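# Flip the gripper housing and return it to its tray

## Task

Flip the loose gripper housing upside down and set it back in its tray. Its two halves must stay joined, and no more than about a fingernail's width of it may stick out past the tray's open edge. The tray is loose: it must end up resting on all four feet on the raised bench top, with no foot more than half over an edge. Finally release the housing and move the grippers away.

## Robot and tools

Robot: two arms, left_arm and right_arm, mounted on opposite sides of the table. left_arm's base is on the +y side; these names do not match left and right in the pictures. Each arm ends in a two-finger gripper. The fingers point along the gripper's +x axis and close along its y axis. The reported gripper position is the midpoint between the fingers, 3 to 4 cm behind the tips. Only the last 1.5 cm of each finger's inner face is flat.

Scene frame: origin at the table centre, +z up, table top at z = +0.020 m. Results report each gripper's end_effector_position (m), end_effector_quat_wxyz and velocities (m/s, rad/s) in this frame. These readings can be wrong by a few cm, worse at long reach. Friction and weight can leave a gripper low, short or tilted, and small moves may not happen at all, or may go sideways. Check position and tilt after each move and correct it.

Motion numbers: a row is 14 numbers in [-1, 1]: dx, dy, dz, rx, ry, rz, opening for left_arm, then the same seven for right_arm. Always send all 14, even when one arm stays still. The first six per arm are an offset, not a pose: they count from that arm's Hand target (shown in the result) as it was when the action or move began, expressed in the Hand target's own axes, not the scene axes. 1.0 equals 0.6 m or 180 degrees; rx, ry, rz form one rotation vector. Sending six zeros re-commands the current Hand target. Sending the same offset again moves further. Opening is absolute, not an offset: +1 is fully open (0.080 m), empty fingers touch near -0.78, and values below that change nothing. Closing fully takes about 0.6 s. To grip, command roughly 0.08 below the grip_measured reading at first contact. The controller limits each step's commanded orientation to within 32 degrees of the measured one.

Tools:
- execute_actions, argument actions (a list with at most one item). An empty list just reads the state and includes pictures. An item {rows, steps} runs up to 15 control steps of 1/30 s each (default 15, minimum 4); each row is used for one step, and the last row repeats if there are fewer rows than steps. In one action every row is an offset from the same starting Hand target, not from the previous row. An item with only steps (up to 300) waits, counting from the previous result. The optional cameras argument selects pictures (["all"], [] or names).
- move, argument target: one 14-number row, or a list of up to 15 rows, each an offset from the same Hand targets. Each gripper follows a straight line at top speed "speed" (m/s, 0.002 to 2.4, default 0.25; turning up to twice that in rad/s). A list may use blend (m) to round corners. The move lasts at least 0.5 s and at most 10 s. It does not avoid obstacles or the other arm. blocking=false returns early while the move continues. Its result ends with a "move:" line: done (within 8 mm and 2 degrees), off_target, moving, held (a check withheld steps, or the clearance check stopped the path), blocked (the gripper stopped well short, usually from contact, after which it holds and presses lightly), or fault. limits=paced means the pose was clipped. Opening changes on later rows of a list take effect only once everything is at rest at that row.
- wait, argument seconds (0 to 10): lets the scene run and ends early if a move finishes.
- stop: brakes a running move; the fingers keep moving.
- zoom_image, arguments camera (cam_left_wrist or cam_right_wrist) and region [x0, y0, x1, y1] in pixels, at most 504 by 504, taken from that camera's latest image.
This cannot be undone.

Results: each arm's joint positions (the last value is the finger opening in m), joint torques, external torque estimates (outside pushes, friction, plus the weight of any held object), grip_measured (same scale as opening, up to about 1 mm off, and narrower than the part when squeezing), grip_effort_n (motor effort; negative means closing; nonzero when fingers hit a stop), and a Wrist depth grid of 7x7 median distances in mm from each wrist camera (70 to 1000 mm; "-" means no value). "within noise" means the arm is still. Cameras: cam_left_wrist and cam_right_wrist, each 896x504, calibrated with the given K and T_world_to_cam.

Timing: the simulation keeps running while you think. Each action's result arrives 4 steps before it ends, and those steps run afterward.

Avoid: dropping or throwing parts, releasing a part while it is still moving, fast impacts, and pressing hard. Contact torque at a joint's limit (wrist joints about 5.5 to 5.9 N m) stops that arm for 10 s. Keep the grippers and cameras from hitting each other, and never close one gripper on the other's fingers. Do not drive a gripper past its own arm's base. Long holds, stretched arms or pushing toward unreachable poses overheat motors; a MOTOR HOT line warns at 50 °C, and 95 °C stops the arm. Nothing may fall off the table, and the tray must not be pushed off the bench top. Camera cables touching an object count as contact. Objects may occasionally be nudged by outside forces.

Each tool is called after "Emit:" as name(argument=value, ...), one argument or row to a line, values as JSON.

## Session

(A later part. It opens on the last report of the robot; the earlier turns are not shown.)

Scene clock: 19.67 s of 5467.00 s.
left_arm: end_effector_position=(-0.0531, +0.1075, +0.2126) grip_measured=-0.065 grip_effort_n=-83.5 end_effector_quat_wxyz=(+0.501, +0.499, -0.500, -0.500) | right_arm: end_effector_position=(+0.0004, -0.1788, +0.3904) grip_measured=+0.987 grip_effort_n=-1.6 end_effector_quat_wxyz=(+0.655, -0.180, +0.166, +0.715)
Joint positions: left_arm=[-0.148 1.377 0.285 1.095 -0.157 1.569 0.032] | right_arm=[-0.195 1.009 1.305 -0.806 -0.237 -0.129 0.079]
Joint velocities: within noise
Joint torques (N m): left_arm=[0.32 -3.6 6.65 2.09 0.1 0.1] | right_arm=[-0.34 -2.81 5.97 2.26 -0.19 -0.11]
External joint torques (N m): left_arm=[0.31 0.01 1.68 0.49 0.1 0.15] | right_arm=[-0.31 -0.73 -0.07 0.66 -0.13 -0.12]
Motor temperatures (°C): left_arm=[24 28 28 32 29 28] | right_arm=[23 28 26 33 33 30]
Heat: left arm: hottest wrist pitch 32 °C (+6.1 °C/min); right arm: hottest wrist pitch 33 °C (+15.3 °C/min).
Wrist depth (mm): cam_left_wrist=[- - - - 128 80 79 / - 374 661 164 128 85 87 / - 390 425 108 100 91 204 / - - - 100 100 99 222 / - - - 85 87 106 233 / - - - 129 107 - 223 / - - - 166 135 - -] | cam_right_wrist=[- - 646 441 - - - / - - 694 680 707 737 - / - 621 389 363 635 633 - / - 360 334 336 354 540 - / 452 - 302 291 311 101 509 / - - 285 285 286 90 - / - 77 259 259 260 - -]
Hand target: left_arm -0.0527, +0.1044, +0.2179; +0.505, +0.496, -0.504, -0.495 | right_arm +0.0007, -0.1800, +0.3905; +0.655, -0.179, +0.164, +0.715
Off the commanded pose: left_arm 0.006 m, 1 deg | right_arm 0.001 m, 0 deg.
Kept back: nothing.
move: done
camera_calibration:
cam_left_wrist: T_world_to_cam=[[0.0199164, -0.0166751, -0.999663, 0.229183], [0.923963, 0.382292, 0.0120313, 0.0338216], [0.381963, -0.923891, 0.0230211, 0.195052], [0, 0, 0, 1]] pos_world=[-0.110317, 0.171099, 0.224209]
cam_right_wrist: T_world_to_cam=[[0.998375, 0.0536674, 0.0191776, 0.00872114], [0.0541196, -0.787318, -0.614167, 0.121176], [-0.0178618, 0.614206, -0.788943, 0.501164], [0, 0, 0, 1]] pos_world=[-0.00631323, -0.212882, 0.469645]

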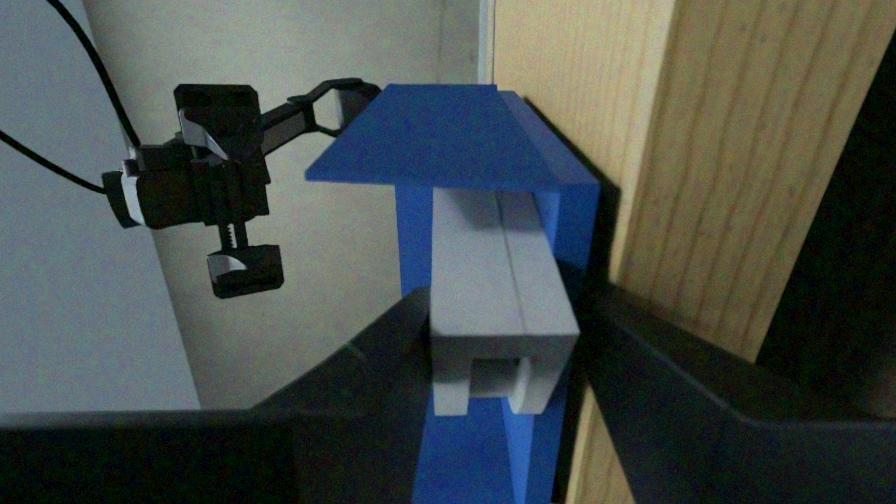

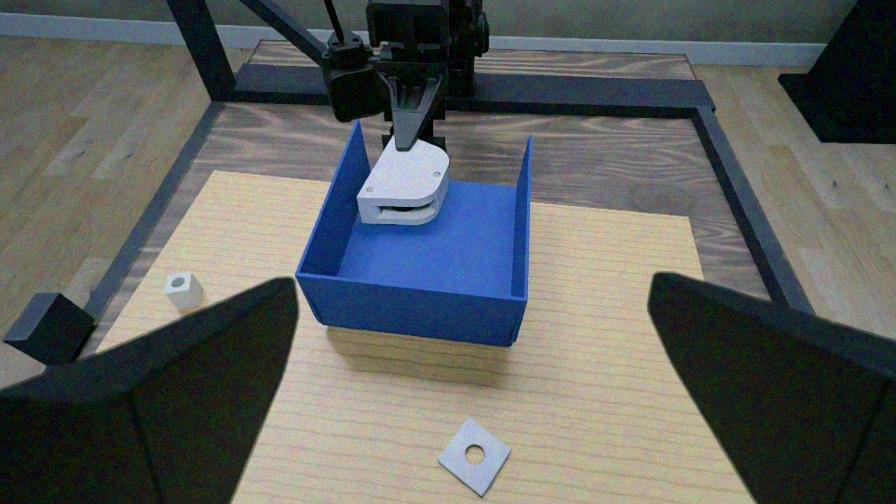

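Emit:
move(
  target=[
    [0,0,0,0,0,0,-0.2,0,0,0,0,0,0,1],
    [0,0.2,0,0,0,0,-0.2,0,0,0,0,0,0,1],
  ],
  speed=0.12,
)

Emit:
zoom_image(
  camera="cam_left_wrist",
  region=[300, 50, 700, 450],
)

Scene clock: 21.97 s of 5467.00 s.
left_arm: end_effector_position=(-0.0533, +0.1062, +0.3265) grip_measured=-0.193 grip_effort_n=-43.5 end_effector_quat_wxyz=(+0.498, +0.502, -0.498, -0.502) | right_arm: end_effector_position=(+0.0004, -0.1788, +0.3904) grip_measured=+0.987 grip_effort_n=-2.1 end_effector_quat_wxyz=(+0.655, -0.180, +0.166, +0.715)
Joint positions: left_arm=[-0.148 1.047 0.636 0.404 -0.157 1.57 0.026] | right_arm=[-0.195 1.009 1.305 -0.806 -0.237 -0.129 0.079]
Joint velocities: within noise
Joint torques (N m): left_arm=[0.23 -4.41 9.15 1.84 0.03 0.08] | right_arm=[-0.33 -2.81 5.96 2.26 -0.19 -0.11]
External joint torques (N m): left_arm=[0.21 -1.46 2.55 0.27 0.04 0.13] | right_arm=[-0.35 -0.7 -0.12 0.66 -0.11 -0.12]
Motor temperatures (°C): left_arm=[24 28 29 32 29 28] | right_arm=[23 28 26 34 33 30]
Heat: left arm: hottest wrist pitch 32 °C (+5.5 °C/min); right arm: hottest wrist pitch 34 °C (+16.4 °C/min).
Wrist depth (mm): cam_left_wrist=[- - - - - 255 174 / - - 474 689 588 204 160 / - - 390 138 238 228 159 / - - 412 101 245 234 159 / - - - 84 85 235 159 / - - - 113 93 - 153 / - - - - - - -] | cam_right_wrist=[- - 638 279 - - - / - - 698 697 704 733 - / - 619 388 624 628 632 - / - 358 335 339 355 537 - / 452 - 300 288 311 101 510 / - - 284 286 287 90 - / - 77 260 261 261 - -]
Hand target: left_arm -0.0528, +0.1066, +0.3379; +0.505, +0.496, -0.504, -0.495 | right_arm +0.0007, -0.1800, +0.3905; +0.655, -0.179, +0.164, +0.715
Off the commanded pose: left_arm 0.011 m, 1 deg | right_arm 0.001 m, 0 deg.
Kept back: nothing.
move: off_target (left_arm)
camera_calibration:
cam_left_wrist: T_world_to_cam=[[0.0220469, -0.00578952, -0.99974, 0.342085], [0.923907, 0.382187, 0.0181613, 0.0310997], [0.381983, -0.924067, 0.013775, 0.194361], [0, 0, 0, 1]] pos_world=[-0.110518, 0.169697, 0.338754]
cam_right_wrist: T_world_to_cam=[[0.998375, 0.0536674, 0.0191776, 0.00872114], [0.0541196, -0.787318, -0.614167, 0.121176], [-0.0178618, 0.614206, -0.788943, 0.501164], [0, 0, 0, 1]] pos_world=[-0.00631323, -0.212882, 0.469645]

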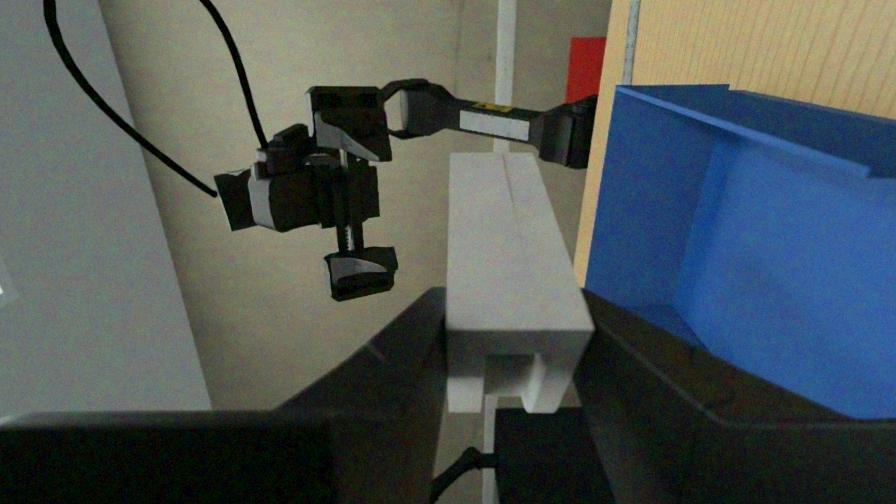

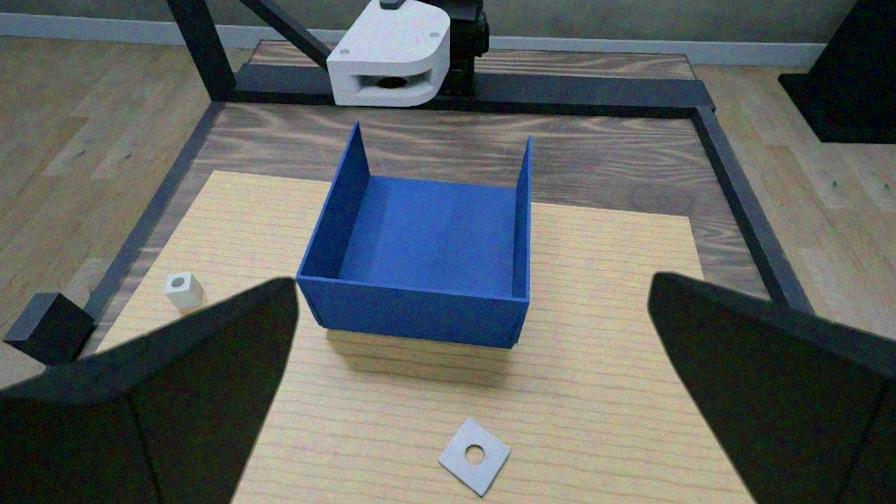

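Scaled by 1.260.

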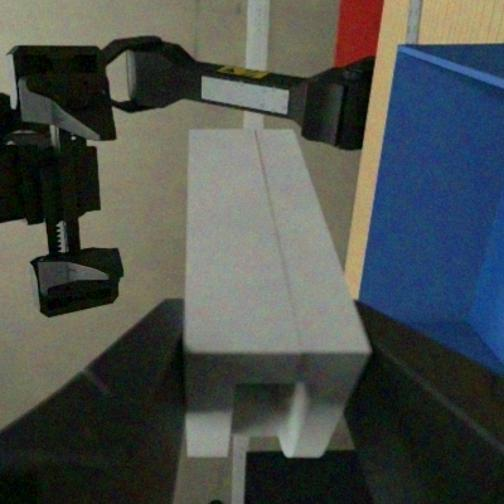

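Emit:
move(
  target=[
    [0,0,0,0,0,0,-0.35,0,0,0,0,0,0,1],
    [0,0.01,0,-0.5,0,0,-0.35,0,0,0,0,0,0,1],
    [0,0,0,-1,0,0,-0.35,0,0,0,0,0,0,1],
  ],
  speed=0.4,
)

Emit:
zoom_image(
  camera="cam_left_wrist",
  region=[250, 50, 650, 450],
)

Scene clock: 27.47 s of 5467.00 s.
left_arm: end_effector_position=(-0.0535, +0.1056, +0.3354) grip_measured=-0.226 grip_effort_n=-83.5 end_effector_quat_wxyz=(+0.500, -0.500, +0.496, -0.504) | right_arm: end_effector_position=(+0.0004, -0.1788, +0.3904) grip_measured=+0.987 grip_effort_n=-2.6 end_effector_quat_wxyz=(+0.655, -0.180, +0.166, +0.715)
Joint positions: left_arm=[-0.148 1.046 0.657 0.398 -0.156 -1.561 0.025] | right_arm=[-0.195 1.009 1.305 -0.806 -0.237 -0.129 0.079]
Joint velocities: within noise
Joint torques (N m): left_arm=[0.22 -4.06 6.5 2.22 0 -0.13] | right_arm=[-0.33 -2.79 5.96 2.26 -0.2 -0.12]
External joint torques (N m): left_arm=[0.24 -1.07 -0.13 0.63 -0.01 -0.18] | right_arm=[-0.34 -0.62 -0.09 0.68 -0.12 -0.12]
Motor temperatures (°C): left_arm=[24 28 29 33 29 28] | right_arm=[23 28 26 35 33 30]
Heat: left arm: hottest wrist pitch 33 °C (+6.6 °C/min); right arm: hottest wrist pitch 35 °C (+15.3 °C/min).
Wrist depth (mm): cam_left_wrist=[152 201 217 - 357 353 - / 144 214 227 - 371 - - / 151 200 240 138 - - - / 151 197 245 101 - - - / 144 160 332 84 87 - - / 127 129 - 130 94 - - / - - - - - - -] | cam_right_wrist=[- - 261 392 - - - / - - 713 702 701 740 - / - 623 388 629 627 623 - / - 358 336 335 355 544 - / 449 - 300 288 309 101 510 / - - 285 285 287 90 - / - 77 259 260 261 - -]
Hand target: left_arm -0.0528, +0.1067, +0.3380; +0.495, -0.505, +0.495, -0.504 | right_arm +0.0007, -0.1800, +0.3905; +0.655, -0.179, +0.164, +0.715
Off the commanded pose: left_arm 0.003 m, 1 deg | right_arm 0.001 m, 0 deg.
Kept back: nothing.
move: done
camera_calibration:
cam_left_wrist: T_world_to_cam=[[-0.0303505, -0.00486809, 0.999527, -0.322582], [-0.923476, 0.382762, -0.026177, -0.0526281], [-0.382454, -0.923834, -0.0161126, 0.16293], [0, 0, 0, 1]] pos_world=[0.00392204, 0.169094, 0.323677]
cam_right_wrist: T_world_to_cam=[[0.998375, 0.0536674, 0.0191776, 0.00872114], [0.0541196, -0.787318, -0.614167, 0.121176], [-0.0178618, 0.614206, -0.788943, 0.501164], [0, 0, 0, 1]] pos_world=[-0.00631323, -0.212882, 0.469645]

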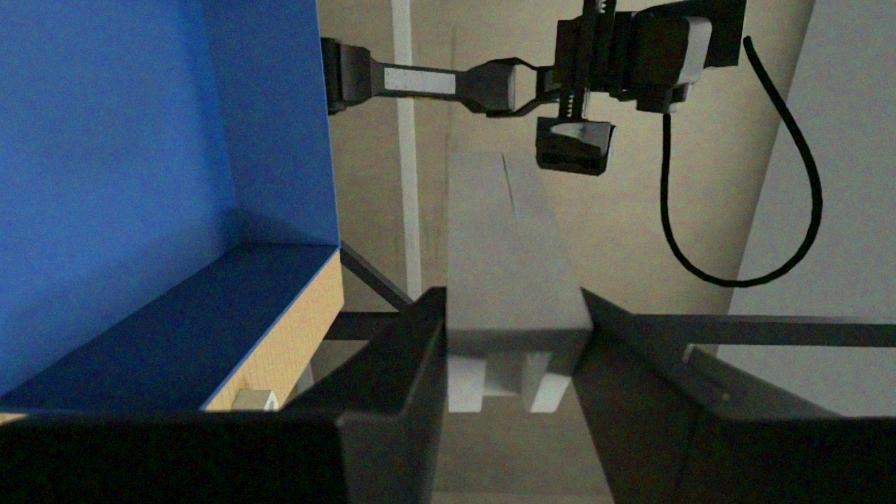

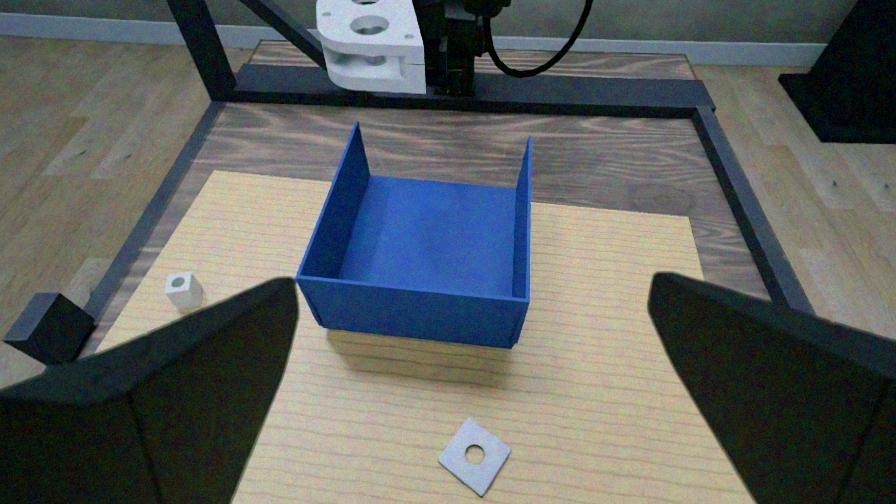

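Scaled by 1.260.

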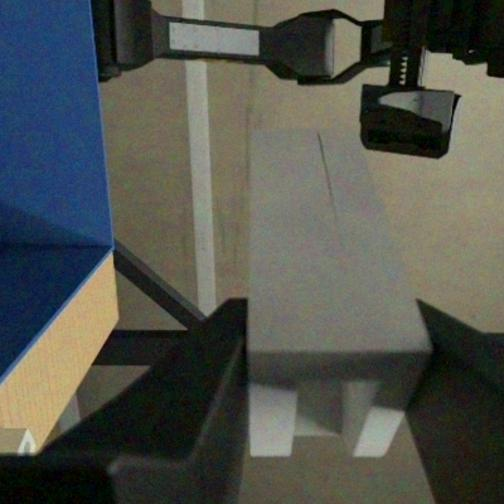

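Emit:
move(
  target=[
    [0,0,0.058,0,0,0,-0.35,0,0,0,0,0,0,1],
    [0,0.19,0.058,0,0,0,-0.35,0,0,0,0,0,0,1],
  ],
  speed=0.12,
)

Emit:
zoom_image(
  camera="cam_right_wrist",
  region=[290, 80, 550, 340],
)

Emit:
zoom_image(
  camera="cam_left_wrist",
  region=[250, 50, 650, 450],
)

Scene clock: 29.43 s of 5467.00 s.
left_arm: end_effector_position=(-0.0188, +0.1038, +0.2260) grip_measured=-0.226 grip_effort_n=-83.5 end_effector_quat_wxyz=(+0.496, -0.504, +0.493, -0.507) | right_arm: end_effector_position=(+0.0004, -0.1788, +0.3904) grip_measured=+0.987 grip_effort_n=-2.1 end_effector_quat_wxyz=(+0.655, -0.180, +0.166, +0.715)
Joint positions: left_arm=[0.022 1.331 0.31 1.042 0.013 -1.565 0.025] | right_arm=[-0.195 1.009 1.305 -0.806 -0.237 -0.129 0.079]
Joint velocities: within noise
Joint torques (N m): left_arm=[0.39 -3.57 4.34 2.27 0.09 -0.13] | right_arm=[-0.34 -2.79 5.97 2.26 -0.2 -0.11]
External joint torques (N m): left_arm=[0.38 0.03 -1 0.63 0.09 -0.18] | right_arm=[-0.34 -0.69 -0.04 0.68 -0.12 -0.12]
Motor temperatures (°C): left_arm=[24 28 29 33 29 28] | right_arm=[23 28 26 35 33 30]
Heat: left arm: hottest wrist pitch 33 °C (+6.1 °C/min); right arm: hottest wrist pitch 35 °C (+14.3 °C/min).
Wrist depth (mm): cam_left_wrist=[205 88 88 170 - 328 - / 214 92 92 220 674 374 355 / 213 96 96 123 - 396 - / 223 103 102 101 - - - / 224 108 107 84 87 - 684 / 224 - - 130 93 - - / - - - 140 136 - -] | cam_right_wrist=[- - 803 371 - - - / - - 707 421 703 735 - / - 617 388 358 630 631 - / - 359 336 340 355 539 - / 451 - 301 288 310 101 513 / - - 283 284 287 90 - / - 77 260 259 262 - -]
Hand target: left_arm -0.0180, +0.1046, +0.2240; +0.495, -0.505, +0.495, -0.504 | right_arm +0.0007, -0.1800, +0.3905; +0.655, -0.179, +0.164, +0.715
Off the commanded pose: left_arm 0.002 m, 0 deg | right_arm 0.001 m, 0 deg.
Kept back: nothing.
move: done
camera_calibration:
cam_left_wrist: T_world_to_cam=[[-0.0277365, 0.00746028, 0.999587, -0.213395], [-0.923846, 0.381703, -0.0284836, -0.022159], [-0.381758, -0.924255, -0.00369494, 0.170024], [0, 0, 0, 1]] pos_world=[0.0385177, 0.167196, 0.213304]
cam_right_wrist: T_world_to_cam=[[0.998375, 0.0536674, 0.0191776, 0.00872114], [0.0541196, -0.787318, -0.614167, 0.121176], [-0.0178618, 0.614206, -0.788943, 0.501164], [0, 0, 0, 1]] pos_world=[-0.00631323, -0.212882, 0.469645]

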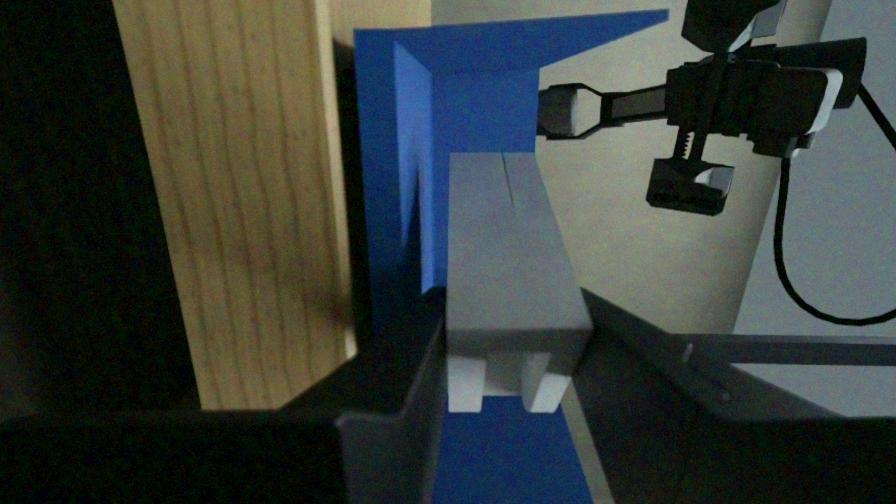

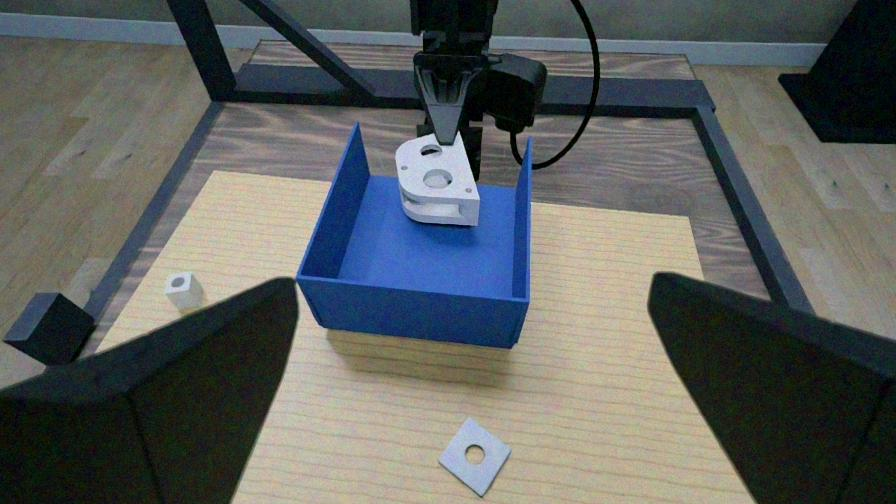

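Scaled by 1.938.

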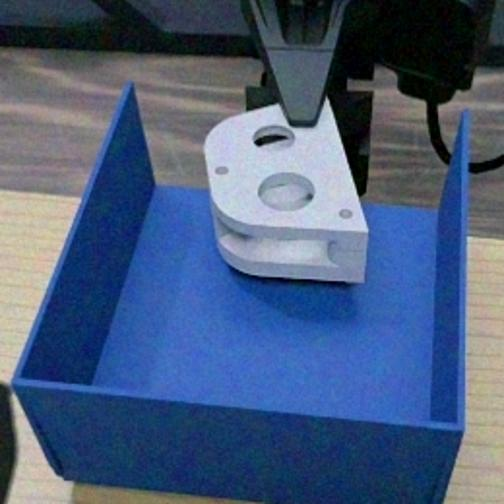

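Scaled by 1.260.

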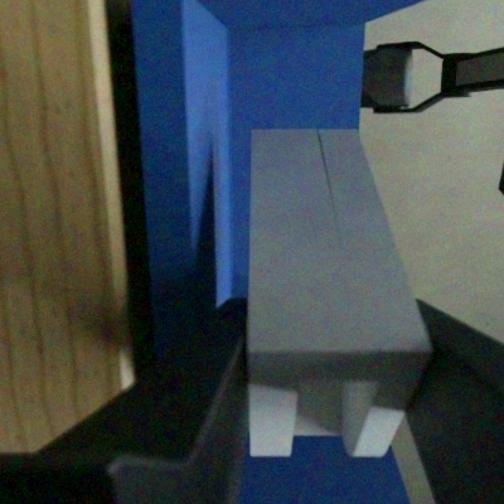

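Emit:
move(
  target=[0,0.0165,0,0,0,0.0067,-0.35,0,0,0,0,0,0,1],
  speed=0.04,
)

Emit:
zoom_image(
  camera="cam_right_wrist",
  region=[290, 80, 550, 340],
)

Emit:
zoom_image(
  camera="cam_left_wrist",
  region=[350, 100, 600, 450],
)

Scene clock: 30.37 s of 5467.00 s.
left_arm: end_effector_position=(-0.0188, +0.1034, +0.2191) grip_measured=-0.226 grip_effort_n=-83.5 end_effector_quat_wxyz=(+0.499, -0.501, +0.496, -0.504) | right_arm: end_effector_position=(+0.0004, -0.1788, +0.3904) grip_measured=+0.987 grip_effort_n=-2.6 end_effector_quat_wxyz=(+0.655, -0.180, +0.166, +0.715)
Joint positions: left_arm=[0.022 1.357 0.301 1.066 0.013 -1.565 0.025] | right_arm=[-0.195 1.009 1.305 -0.806 -0.237 -0.129 0.079]
Joint velocities: within noise
Joint torques (N m): left_arm=[0.3 -3.09 3.86 1.97 0.09 -0.12] | right_arm=[-0.34 -2.81 5.97 2.26 -0.19 -0.11]
External joint torques (N m): left_arm=[0.31 0.5 -1.29 0.37 0.09 -0.18] | right_arm=[-0.35 -0.63 -0.13 0.66 -0.11 -0.11]
Motor temperatures (°C): left_arm=[24 28 29 33 29 28] | right_arm=[23 28 26 35 33 30]
Heat: left arm: hottest wrist pitch 33 °C (+5.9 °C/min); right arm: hottest wrist pitch 35 °C (+13.8 °C/min).
Wrist depth (mm): cam_left_wrist=[205 88 87 172 192 324 - / 215 92 91 216 671 373 355 / 214 96 96 123 - 389 - / 214 104 101 101 - - - / 215 110 107 84 87 - - / 215 265 - 157 94 - - / - - - 140 136 - -] | cam_right_wrist=[- - 822 370 - - - / - - 713 406 699 744 - / - 619 388 358 632 628 - / - 359 335 337 357 539 - / 452 - 300 288 311 101 512 / - - 284 287 286 90 - / - 77 260 261 261 - -]
Hand target: left_arm -0.0180, +0.1044, +0.2140; +0.501, -0.500, +0.500, -0.499 | right_arm +0.0007, -0.1800, +0.3905; +0.655, -0.179, +0.164, +0.715
Off the commanded pose: left_arm 0.005 m, 1 deg | right_arm 0.001 m, 0 deg.
Kept back: nothing.
move: done
camera_calibration:
cam_left_wrist: T_world_to_cam=[[-0.0275868, -0.00323629, 0.999614, -0.205375], [-0.923846, 0.381994, -0.0242591, -0.0231463], [-0.381768, -0.924159, -0.0135278, 0.171746], [0, 0, 0, 1]] pos_world=[0.0385177, 0.166898, 0.207057]
cam_right_wrist: T_world_to_cam=[[0.998375, 0.0536674, 0.0191776, 0.00872114], [0.0541196, -0.787318, -0.614167, 0.121176], [-0.0178618, 0.614206, -0.788943, 0.501164], [0, 0, 0, 1]] pos_world=[-0.00631323, -0.212882, 0.469645]

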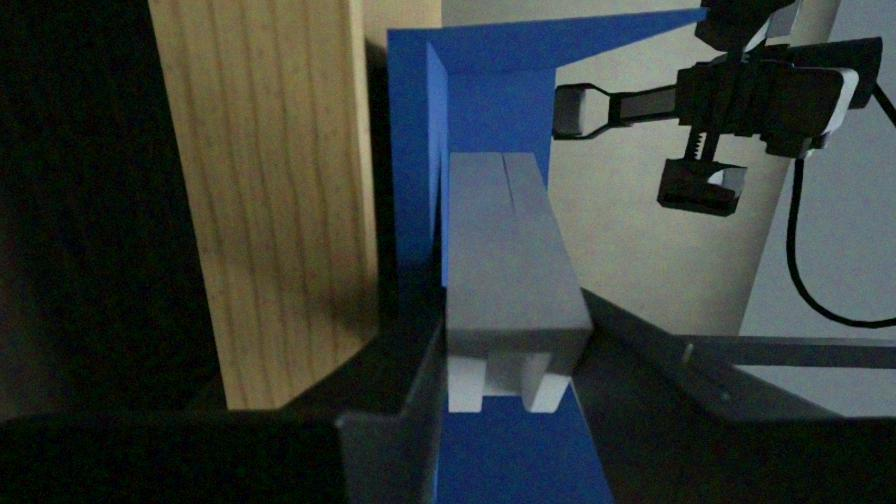

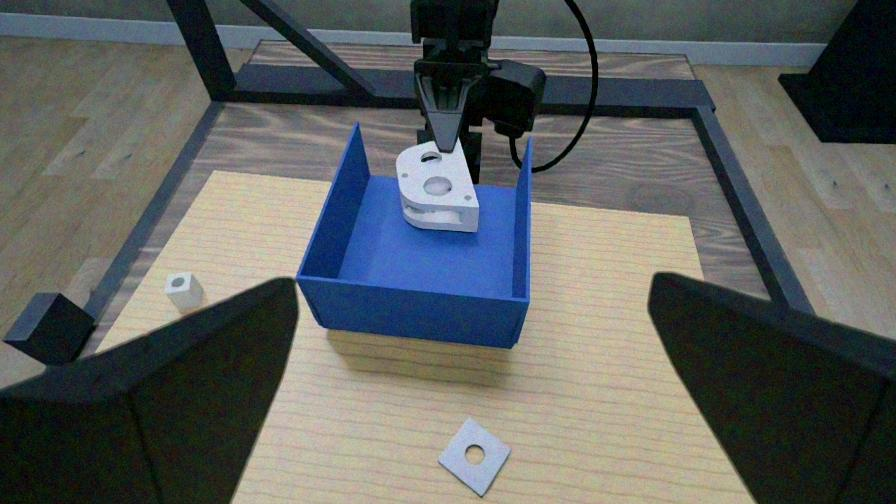

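Scaled by 1.938.

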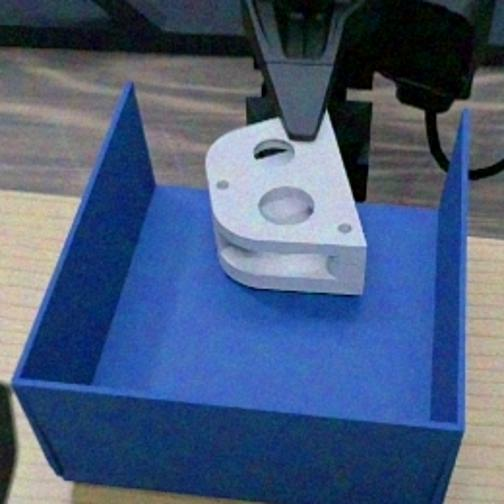

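Scaled by 1.440.

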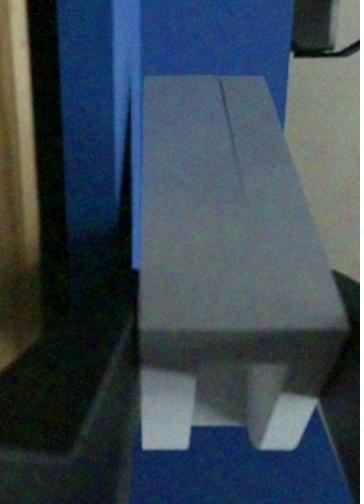

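Emit:
move(
  target=[0,0.007,0,0,0,0,-0.35,0,0,0,0,0,0,1],
  speed=0.04,
)

Scene clock: 31.37 s of 5467.00 s.
left_arm: end_effector_position=(-0.0188, +0.1033, +0.2180) grip_measured=-0.226 grip_effort_n=-83.5 end_effector_quat_wxyz=(+0.496, -0.504, +0.493, -0.507) | right_arm: end_effector_position=(+0.0004, -0.1788, +0.3904) grip_measured=+0.987 grip_effort_n=-2.1 end_effector_quat_wxyz=(+0.655, -0.180, +0.166, +0.715)
Joint positions: left_arm=[0.022 1.376 0.295 1.102 0.013 -1.565 0.025] | right_arm=[-0.195 1.009 1.305 -0.806 -0.237 -0.129 0.079]
Joint velocities: within noise
Joint torques (N m): left_arm=[0.36 -2.65 3.49 1.64 0.09 -0.12] | right_arm=[-0.33 -2.81 5.97 2.26 -0.2 -0.11]
External joint torques (N m): left_arm=[0.36 0.95 -1.52 0.06 0.09 -0.17] | right_arm=[-0.34 -0.68 -0.07 0.67 -0.12 -0.12]
Motor temperatures (°C): left_arm=[24 28 29 34 29 28] | right_arm=[23 28 26 35 33 30]
Heat: left arm: hottest wrist pitch 34 °C (+7.7 °C/min); right arm: hottest wrist pitch 35 °C (+13.4 °C/min).
Wrist depth (mm): cam_left_wrist=[207 87 87 171 193 324 - / 217 91 91 219 672 377 360 / 216 96 95 123 - 390 - / 216 102 100 101 - - - / 216 109 106 84 87 - 683 / 217 268 - 157 94 - - / - - - 141 136 - -] | cam_right_wrist=[- - 817 368 - - - / - - 708 405 697 747 - / - 612 390 356 628 631 - / - 360 336 339 355 540 - / 450 - 301 288 310 101 509 / - - 283 286 285 89 - / - 77 260 261 261 - -]
Hand target: left_arm -0.0180, +0.1044, +0.2097; +0.501, -0.500, +0.501, -0.499 | right_arm +0.0007, -0.1800, +0.3905; +0.655, -0.179, +0.164, +0.715
Off the commanded pose: left_arm 0.008 m, 1 deg | right_arm 0.001 m, 0 deg.
Kept back: nothing.
move: done
camera_calibration:
cam_left_wrist: T_world_to_cam=[[-0.0277365, 0.00746028, 0.999587, -0.205395], [-0.923846, 0.381703, -0.0284836, -0.022196], [-0.381758, -0.924255, -0.00369494, 0.169532], [0, 0, 0, 1]] pos_world=[0.0385177, 0.166696, 0.205304]
cam_right_wrist: T_world_to_cam=[[0.998375, 0.0536674, 0.0191776, 0.00872114], [0.0541196, -0.787318, -0.614167, 0.121176], [-0.0178618, 0.614206, -0.788943, 0.501164], [0, 0, 0, 1]] pos_world=[-0.00631323, -0.212882, 0.469645]

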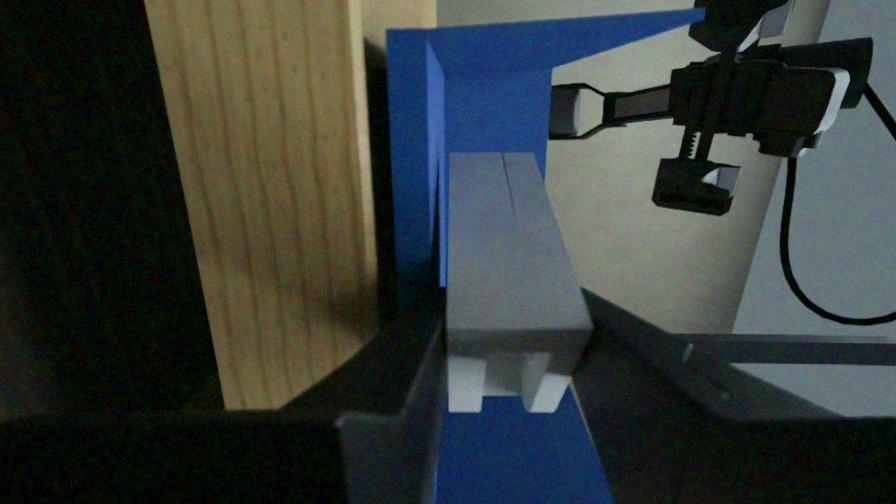

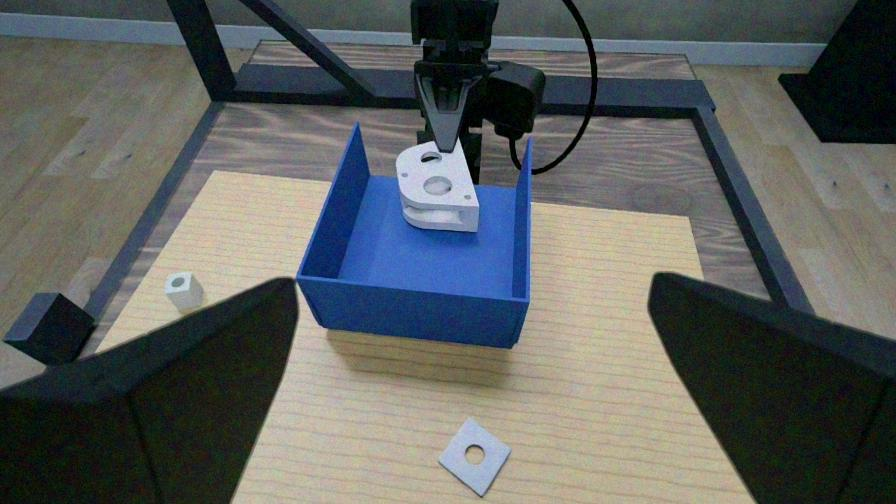

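Emit:
move(
  target=[0,0.006,0,0,0,0,-0.35,0,0,0,0,0,0,1],
  speed=0.04,
)

Scene clock: 32.30 s of 5467.00 s.
left_arm: end_effector_position=(-0.0188, +0.1031, +0.2171) grip_measured=-0.226 grip_effort_n=-83.5 end_effector_quat_wxyz=(+0.494, -0.506, +0.491, -0.509) | right_arm: end_effector_position=(+0.0004, -0.1788, +0.3904) grip_measured=+0.987 grip_effort_n=-2.6 end_effector_quat_wxyz=(+0.655, -0.180, +0.166, +0.715)
Joint positions: left_arm=[0.022 1.393 0.289 1.134 0.013 -1.565 0.025] | right_arm=[-0.195 1.009 1.305 -0.806 -0.237 -0.129 0.079]
Joint velocities: within noise
Joint torques (N m): left_arm=[0.35 -2.2 3.09 1.34 0.08 -0.13] | right_arm=[-0.35 -2.81 5.96 2.25 -0.19 -0.12]
External joint torques (N m): left_arm=[0.35 1.45 -1.86 -0.25 0.08 -0.18] | right_arm=[-0.37 -0.59 -0.11 0.67 -0.11 -0.12]
Motor temperatures (°C): left_arm=[24 28 29 34 29 28] | right_arm=[23 28 26 35 33 30]
Heat: left arm: hottest wrist pitch 34 °C (+7.4 °C/min); right arm: hottest wrist pitch 35 °C (+13.0 °C/min).
Wrist depth (mm): cam_left_wrist=[209 86 87 165 194 324 - / 209 90 90 218 673 375 364 / 218 95 95 123 - 389 - / 217 101 100 101 - - - / 218 107 105 84 87 - 694 / 218 255 - 157 94 - - / - - - 140 136 - -] | cam_right_wrist=[- - 823 372 - - - / - - 708 406 699 747 - / - 622 390 354 631 628 - / - 359 336 336 354 539 - / 452 - 301 288 310 100 512 / - - 284 286 286 90 - / - 77 259 260 262 - -]
Hand target: left_arm -0.0180, +0.1044, +0.2061; +0.501, -0.500, +0.501, -0.499 | right_arm +0.0007, -0.1800, +0.3905; +0.655, -0.179, +0.164, +0.715
Off the commanded pose: left_arm 0.011 m, 2 deg | right_arm 0.001 m, 0 deg.
Kept back: nothing.
move: off_target (left_arm)
camera_calibration:
cam_left_wrist: T_world_to_cam=[[-0.027878, 0.016635, 0.999473, -0.205446], [-0.92383, 0.381453, -0.0321169, -0.0213401], [-0.381786, -0.924238, 0.00473374, 0.167528], [0, 0, 0, 1]] pos_world=[0.0385179, 0.166394, 0.203859]
cam_right_wrist: T_world_to_cam=[[0.998375, 0.0536674, 0.0191776, 0.00872114], [0.0541196, -0.787318, -0.614167, 0.121176], [-0.0178618, 0.614206, -0.788943, 0.501164], [0, 0, 0, 1]] pos_world=[-0.00631323, -0.212882, 0.469645]

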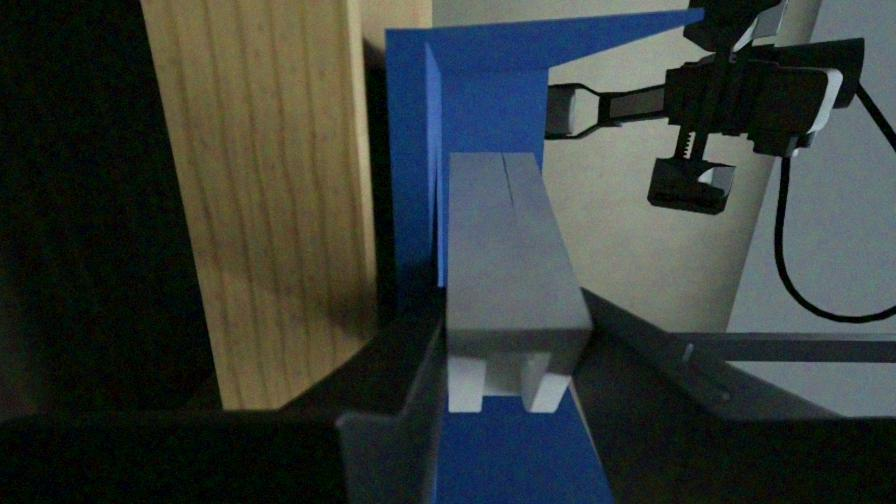

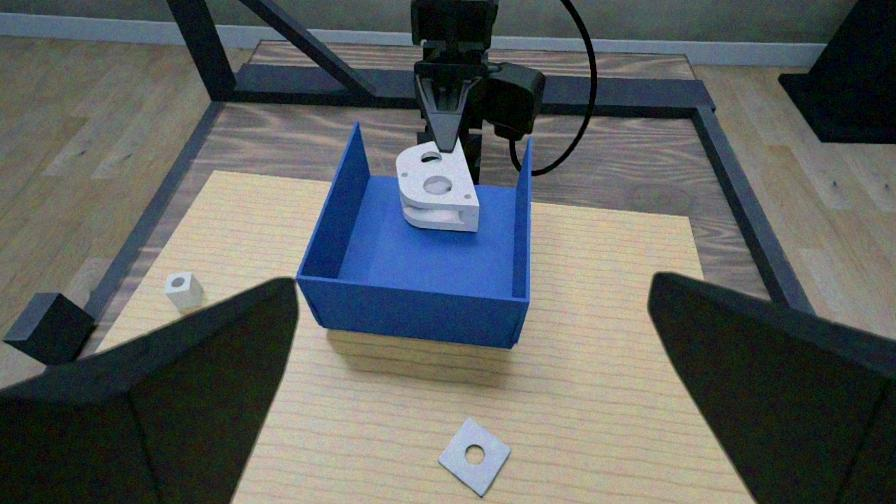

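Emit:
move(
  target=[0,-0.008,0,0,0,0,-0.16,0,0,0,0,0,0,1],
  speed=0.04,
)

Emit:
move(
  target=[0,-0.003,0,0,0,0,0.1,0,0,0,0,0,0,1],
  speed=0.04,
)

Scene clock: 33.23 s of 5467.00 s.
left_arm: end_effector_position=(-0.0187, +0.1042, +0.2166) grip_measured=-0.163 grip_effort_n=19.3 end_effector_quat_wxyz=(+0.497, -0.503, +0.494, -0.506) | right_arm: end_effector_position=(+0.0004, -0.1788, +0.3904) grip_measured=+0.987 grip_effort_n=-2.6 end_effector_quat_wxyz=(+0.655, -0.180, +0.166, +0.715)
Joint positions: left_arm=[0.022 1.378 0.289 1.108 0.013 -1.565 0.028] | right_arm=[-0.195 1.009 1.305 -0.806 -0.237 -0.129 0.079]
Joint velocities: within noise
Joint torques (N m): left_arm=[0.34 -3.52 4.43 0.7 0.09 -0.13] | right_arm=[-0.34 -2.81 5.95 2.26 -0.2 -0.12]
External joint torques (N m): left_arm=[0.36 0.1 -0.58 -0.9 0.09 -0.18] | right_arm=[-0.31 -0.74 -0.04 0.69 -0.13 -0.12]
Motor temperatures (°C): left_arm=[24 28 29 33 29 28] | right_arm=[23 28 26 35 33 30]
Heat: left arm: hottest wrist pitch 33 °C (+5.4 °C/min); right arm: hottest wrist pitch 35 °C (+12.6 °C/min).
Wrist depth (mm): cam_left_wrist=[207 87 87 167 180 321 - / 216 91 91 159 649 376 359 / 216 96 96 123 - 390 - / 216 104 101 101 - - - / 216 110 107 84 85 - 691 / 216 267 - 158 93 - - / - - - 140 136 - -] | cam_right_wrist=[- - 823 372 - - - / - - 714 407 704 741 - / - 624 388 356 625 629 - / - 357 325 335 354 533 - / 452 - 302 288 311 100 507 / - - 285 286 287 90 - / - 77 261 260 262 - -]
Hand target: left_arm -0.0179, +0.1044, +0.2110; +0.501, -0.500, +0.500, -0.499 | right_arm +0.0007, -0.1800, +0.3905; +0.655, -0.179, +0.164, +0.715
Off the commanded pose: left_arm 0.006 m, 1 deg | right_arm 0.001 m, 0 deg.
Kept back: nothing.
move: done
camera_calibration:
cam_left_wrist: T_world_to_cam=[[-0.0277304, 0.00592908, 0.999598, -0.203853], [-0.923967, 0.381453, -0.0278949, -0.0225596], [-0.381465, -0.924369, -0.00509957, 0.170693], [0, 0, 0, 1]] pos_world=[0.0386161, 0.167597, 0.204012]
cam_right_wrist: T_world_to_cam=[[0.998375, 0.0536674, 0.0191776, 0.00872114], [0.0541196, -0.787318, -0.614167, 0.121176], [-0.0178618, 0.614206, -0.788943, 0.501164], [0, 0, 0, 1]] pos_world=[-0.00631323, -0.212882, 0.469645]

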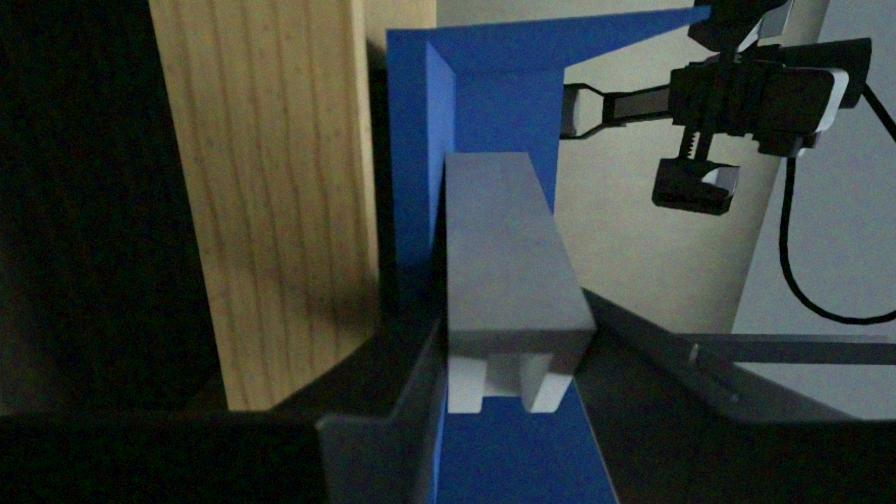

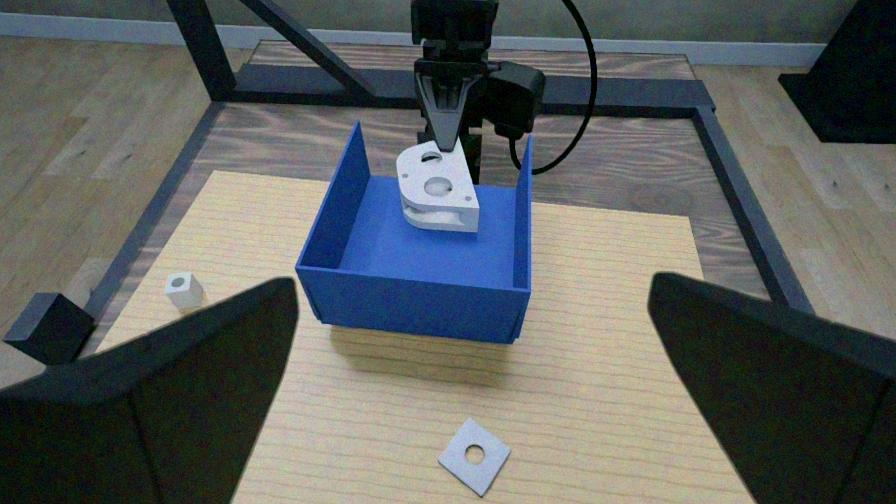

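Scene clock: 33.93 s of 5467.00 s.
left_arm: end_effector_position=(-0.0187, +0.1042, +0.2218) grip_measured=+0.097 grip_effort_n=20.2 end_effector_quat_wxyz=(+0.494, -0.506, +0.491, -0.509) | right_arm: end_effector_position=(+0.0004, -0.1788, +0.3904) grip_measured=+0.987 grip_effort_n=-1.6 end_effector_quat_wxyz=(+0.655, -0.180, +0.166, +0.715)
Joint positions: left_arm=[0.022 1.362 0.295 1.097 0.013 -1.565 0.039] | right_arm=[-0.195 1.009 1.305 -0.806 -0.237 -0.129 0.079]
Joint velocities: within noise
Joint torques (N m): left_arm=[0.33 -2.9 4.15 0.42 0.1 -0.11] | right_arm=[-0.33 -2.8 5.96 2.26 -0.2 -0.12]
External joint torques (N m): left_arm=[0.31 0.68 -0.93 -1.17 0.1 -0.17] | right_arm=[-0.33 -0.62 -0.11 0.67 -0.12 -0.12]
Motor temperatures (°C): left_arm=[24 28 29 33 29 28] | right_arm=[23 28 26 35 33 30]
Heat: left arm: hottest wrist pitch 33 °C (+5.3 °C/min); right arm: hottest wrist pitch 35 °C (+12.4 °C/min).
Wrist depth (mm): cam_left_wrist=[206 87 87 174 - 325 - / 215 91 92 220 679 377 378 / 215 95 95 130 - 397 - / 224 101 101 101 - - - / 224 106 105 86 90 - - / 224 - - 130 160 - - / - - - 140 141 - -] | cam_right_wrist=[- - 829 369 - - - / - - 717 424 695 738 - / - 620 390 359 637 630 - / - 358 333 337 354 541 - / 452 - 301 287 310 101 512 / - - 284 285 286 90 - / - 77 261 260 261 - -]
Hand target: left_arm -0.0179, +0.1044, +0.2128; +0.501, -0.500, +0.500, -0.499 | right_arm +0.0007, -0.1800, +0.3905; +0.655, -0.179, +0.164, +0.715
Off the commanded pose: left_arm 0.009 m, 2 deg | right_arm 0.001 m, 0 deg.
Kept back: nothing.
move: off_target (left_arm)
camera_calibration:
cam_left_wrist: T_world_to_cam=[[-0.0278854, 0.0166253, 0.999473, -0.210157], [-0.923965, 0.381126, -0.0321184, -0.0214582], [-0.381459, -0.924374, 0.00473332, 0.168571], [0, 0, 0, 1]] pos_world=[0.0386161, 0.167495, 0.208559]
cam_right_wrist: T_world_to_cam=[[0.998375, 0.0536674, 0.0191776, 0.00872114], [0.0541196, -0.787318, -0.614167, 0.121176], [-0.0178618, 0.614206, -0.788943, 0.501164], [0, 0, 0, 1]] pos_world=[-0.00631323, -0.212882, 0.469645]

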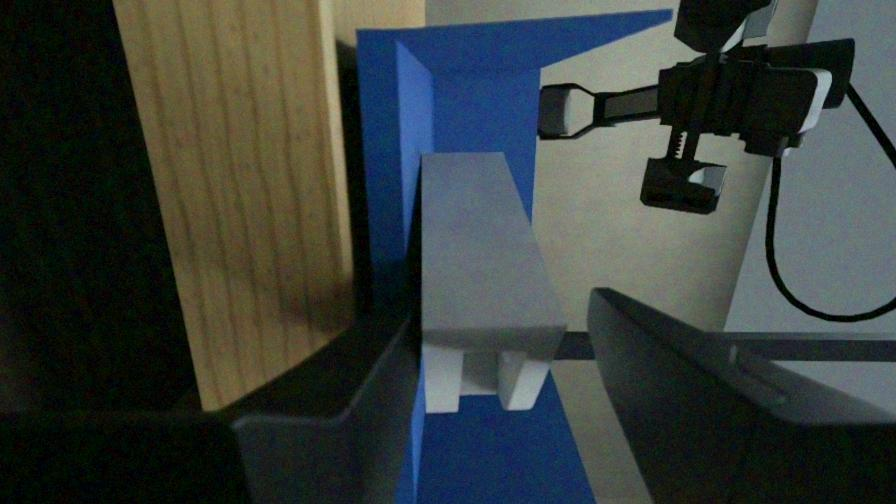

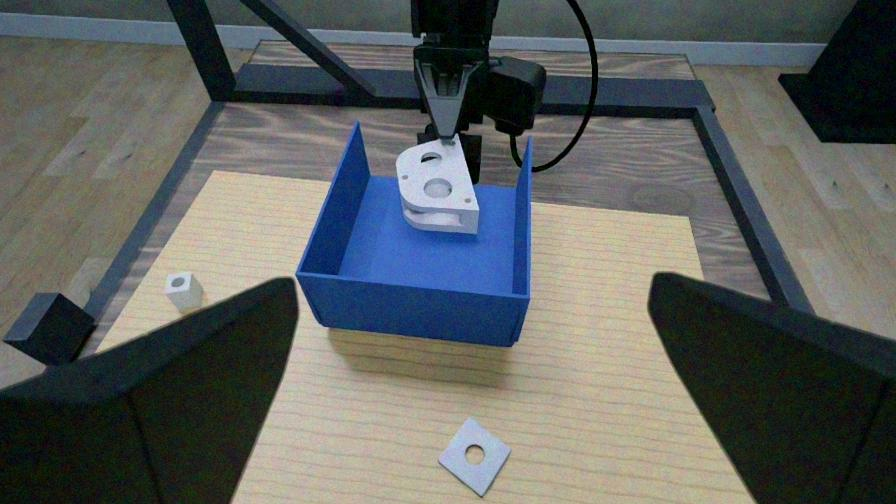

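Emit:
move(
  target=[0,0.0,0,0,0,0,-0.1,0,0,0,0,0,0,1],
  speed=0.04,
)

Scene clock: 34.87 s of 5467.00 s.
left_arm: end_effector_position=(-0.0187, +0.1041, +0.2195) grip_measured=-0.098 grip_effort_n=-10.0 end_effector_quat_wxyz=(+0.497, -0.503, +0.494, -0.506) | right_arm: end_effector_position=(+0.0004, -0.1788, +0.3904) grip_measured=+0.987 grip_effort_n=-2.1 end_effector_quat_wxyz=(+0.655, -0.180, +0.166, +0.715)
Joint positions: left_arm=[0.022 1.362 0.295 1.086 0.013 -1.565 0.031] | right_arm=[-0.195 1.009 1.305 -0.806 -0.237 -0.129 0.079]
Joint velocities: within noise
Joint torques (N m): left_arm=[0.31 -2.86 4.21 1.24 0.09 -0.13] | right_arm=[-0.33 -2.81 5.97 2.26 -0.19 -0.11]
External joint torques (N m): left_arm=[0.32 0.71 -0.88 -0.35 0.08 -0.18] | right_arm=[-0.37 -0.68 -0.08 0.68 -0.1 -0.12]
Motor temperatures (°C): left_arm=[24 28 29 33 29 28] | right_arm=[23 28 26 35 33 30]
Heat: left arm: hottest wrist pitch 33 °C (+5.2 °C/min); right arm: hottest wrist pitch 35 °C (+12.0 °C/min).
Wrist depth (mm): cam_left_wrist=[209 88 88 165 193 326 - / 208 92 91 218 677 375 364 / 218 96 96 123 - 393 - / 217 103 101 101 - - - / 218 109 107 85 87 - 685 / 218 - - 131 90 - - / - - - 140 136 - -] | cam_right_wrist=[- - 813 372 - - - / - - 709 425 702 738 - / - 621 389 360 626 632 - / - 359 335 337 356 535 - / 449 - 299 287 312 100 507 / - - 286 285 287 90 - / - 77 261 260 262 - -]
Hand target: left_arm -0.0179, +0.1044, +0.2127; +0.501, -0.500, +0.500, -0.499 | right_arm +0.0007, -0.1800, +0.3905; +0.655, -0.179, +0.164, +0.715
Off the commanded pose: left_arm 0.007 m, 1 deg | right_arm 0.001 m, 0 deg.
Kept back: nothing.
move: done
camera_calibration:
cam_left_wrist: T_world_to_cam=[[-0.0277304, 0.00592908, 0.999598, -0.206752], [-0.923967, 0.381453, -0.0278949, -0.0224787], [-0.381465, -0.924369, -0.00509957, 0.170708], [0, 0, 0, 1]] pos_world=[0.0386161, 0.167597, 0.206912]
cam_right_wrist: T_world_to_cam=[[0.998375, 0.0536674, 0.0191776, 0.00872114], [0.0541196, -0.787318, -0.614167, 0.121176], [-0.0178618, 0.614206, -0.788943, 0.501164], [0, 0, 0, 1]] pos_world=[-0.00631323, -0.212882, 0.469645]

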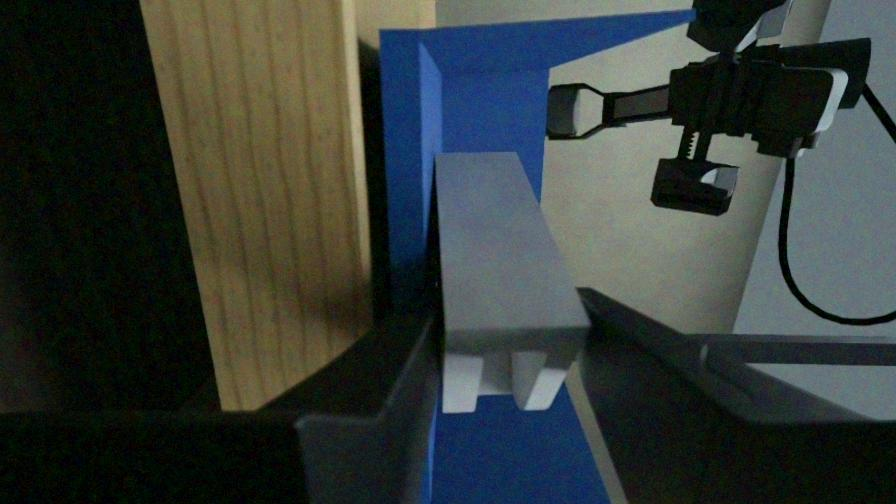

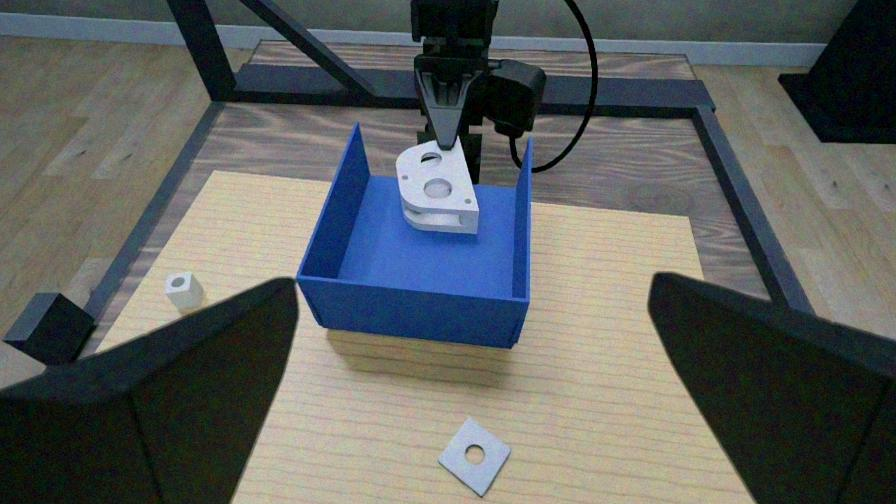

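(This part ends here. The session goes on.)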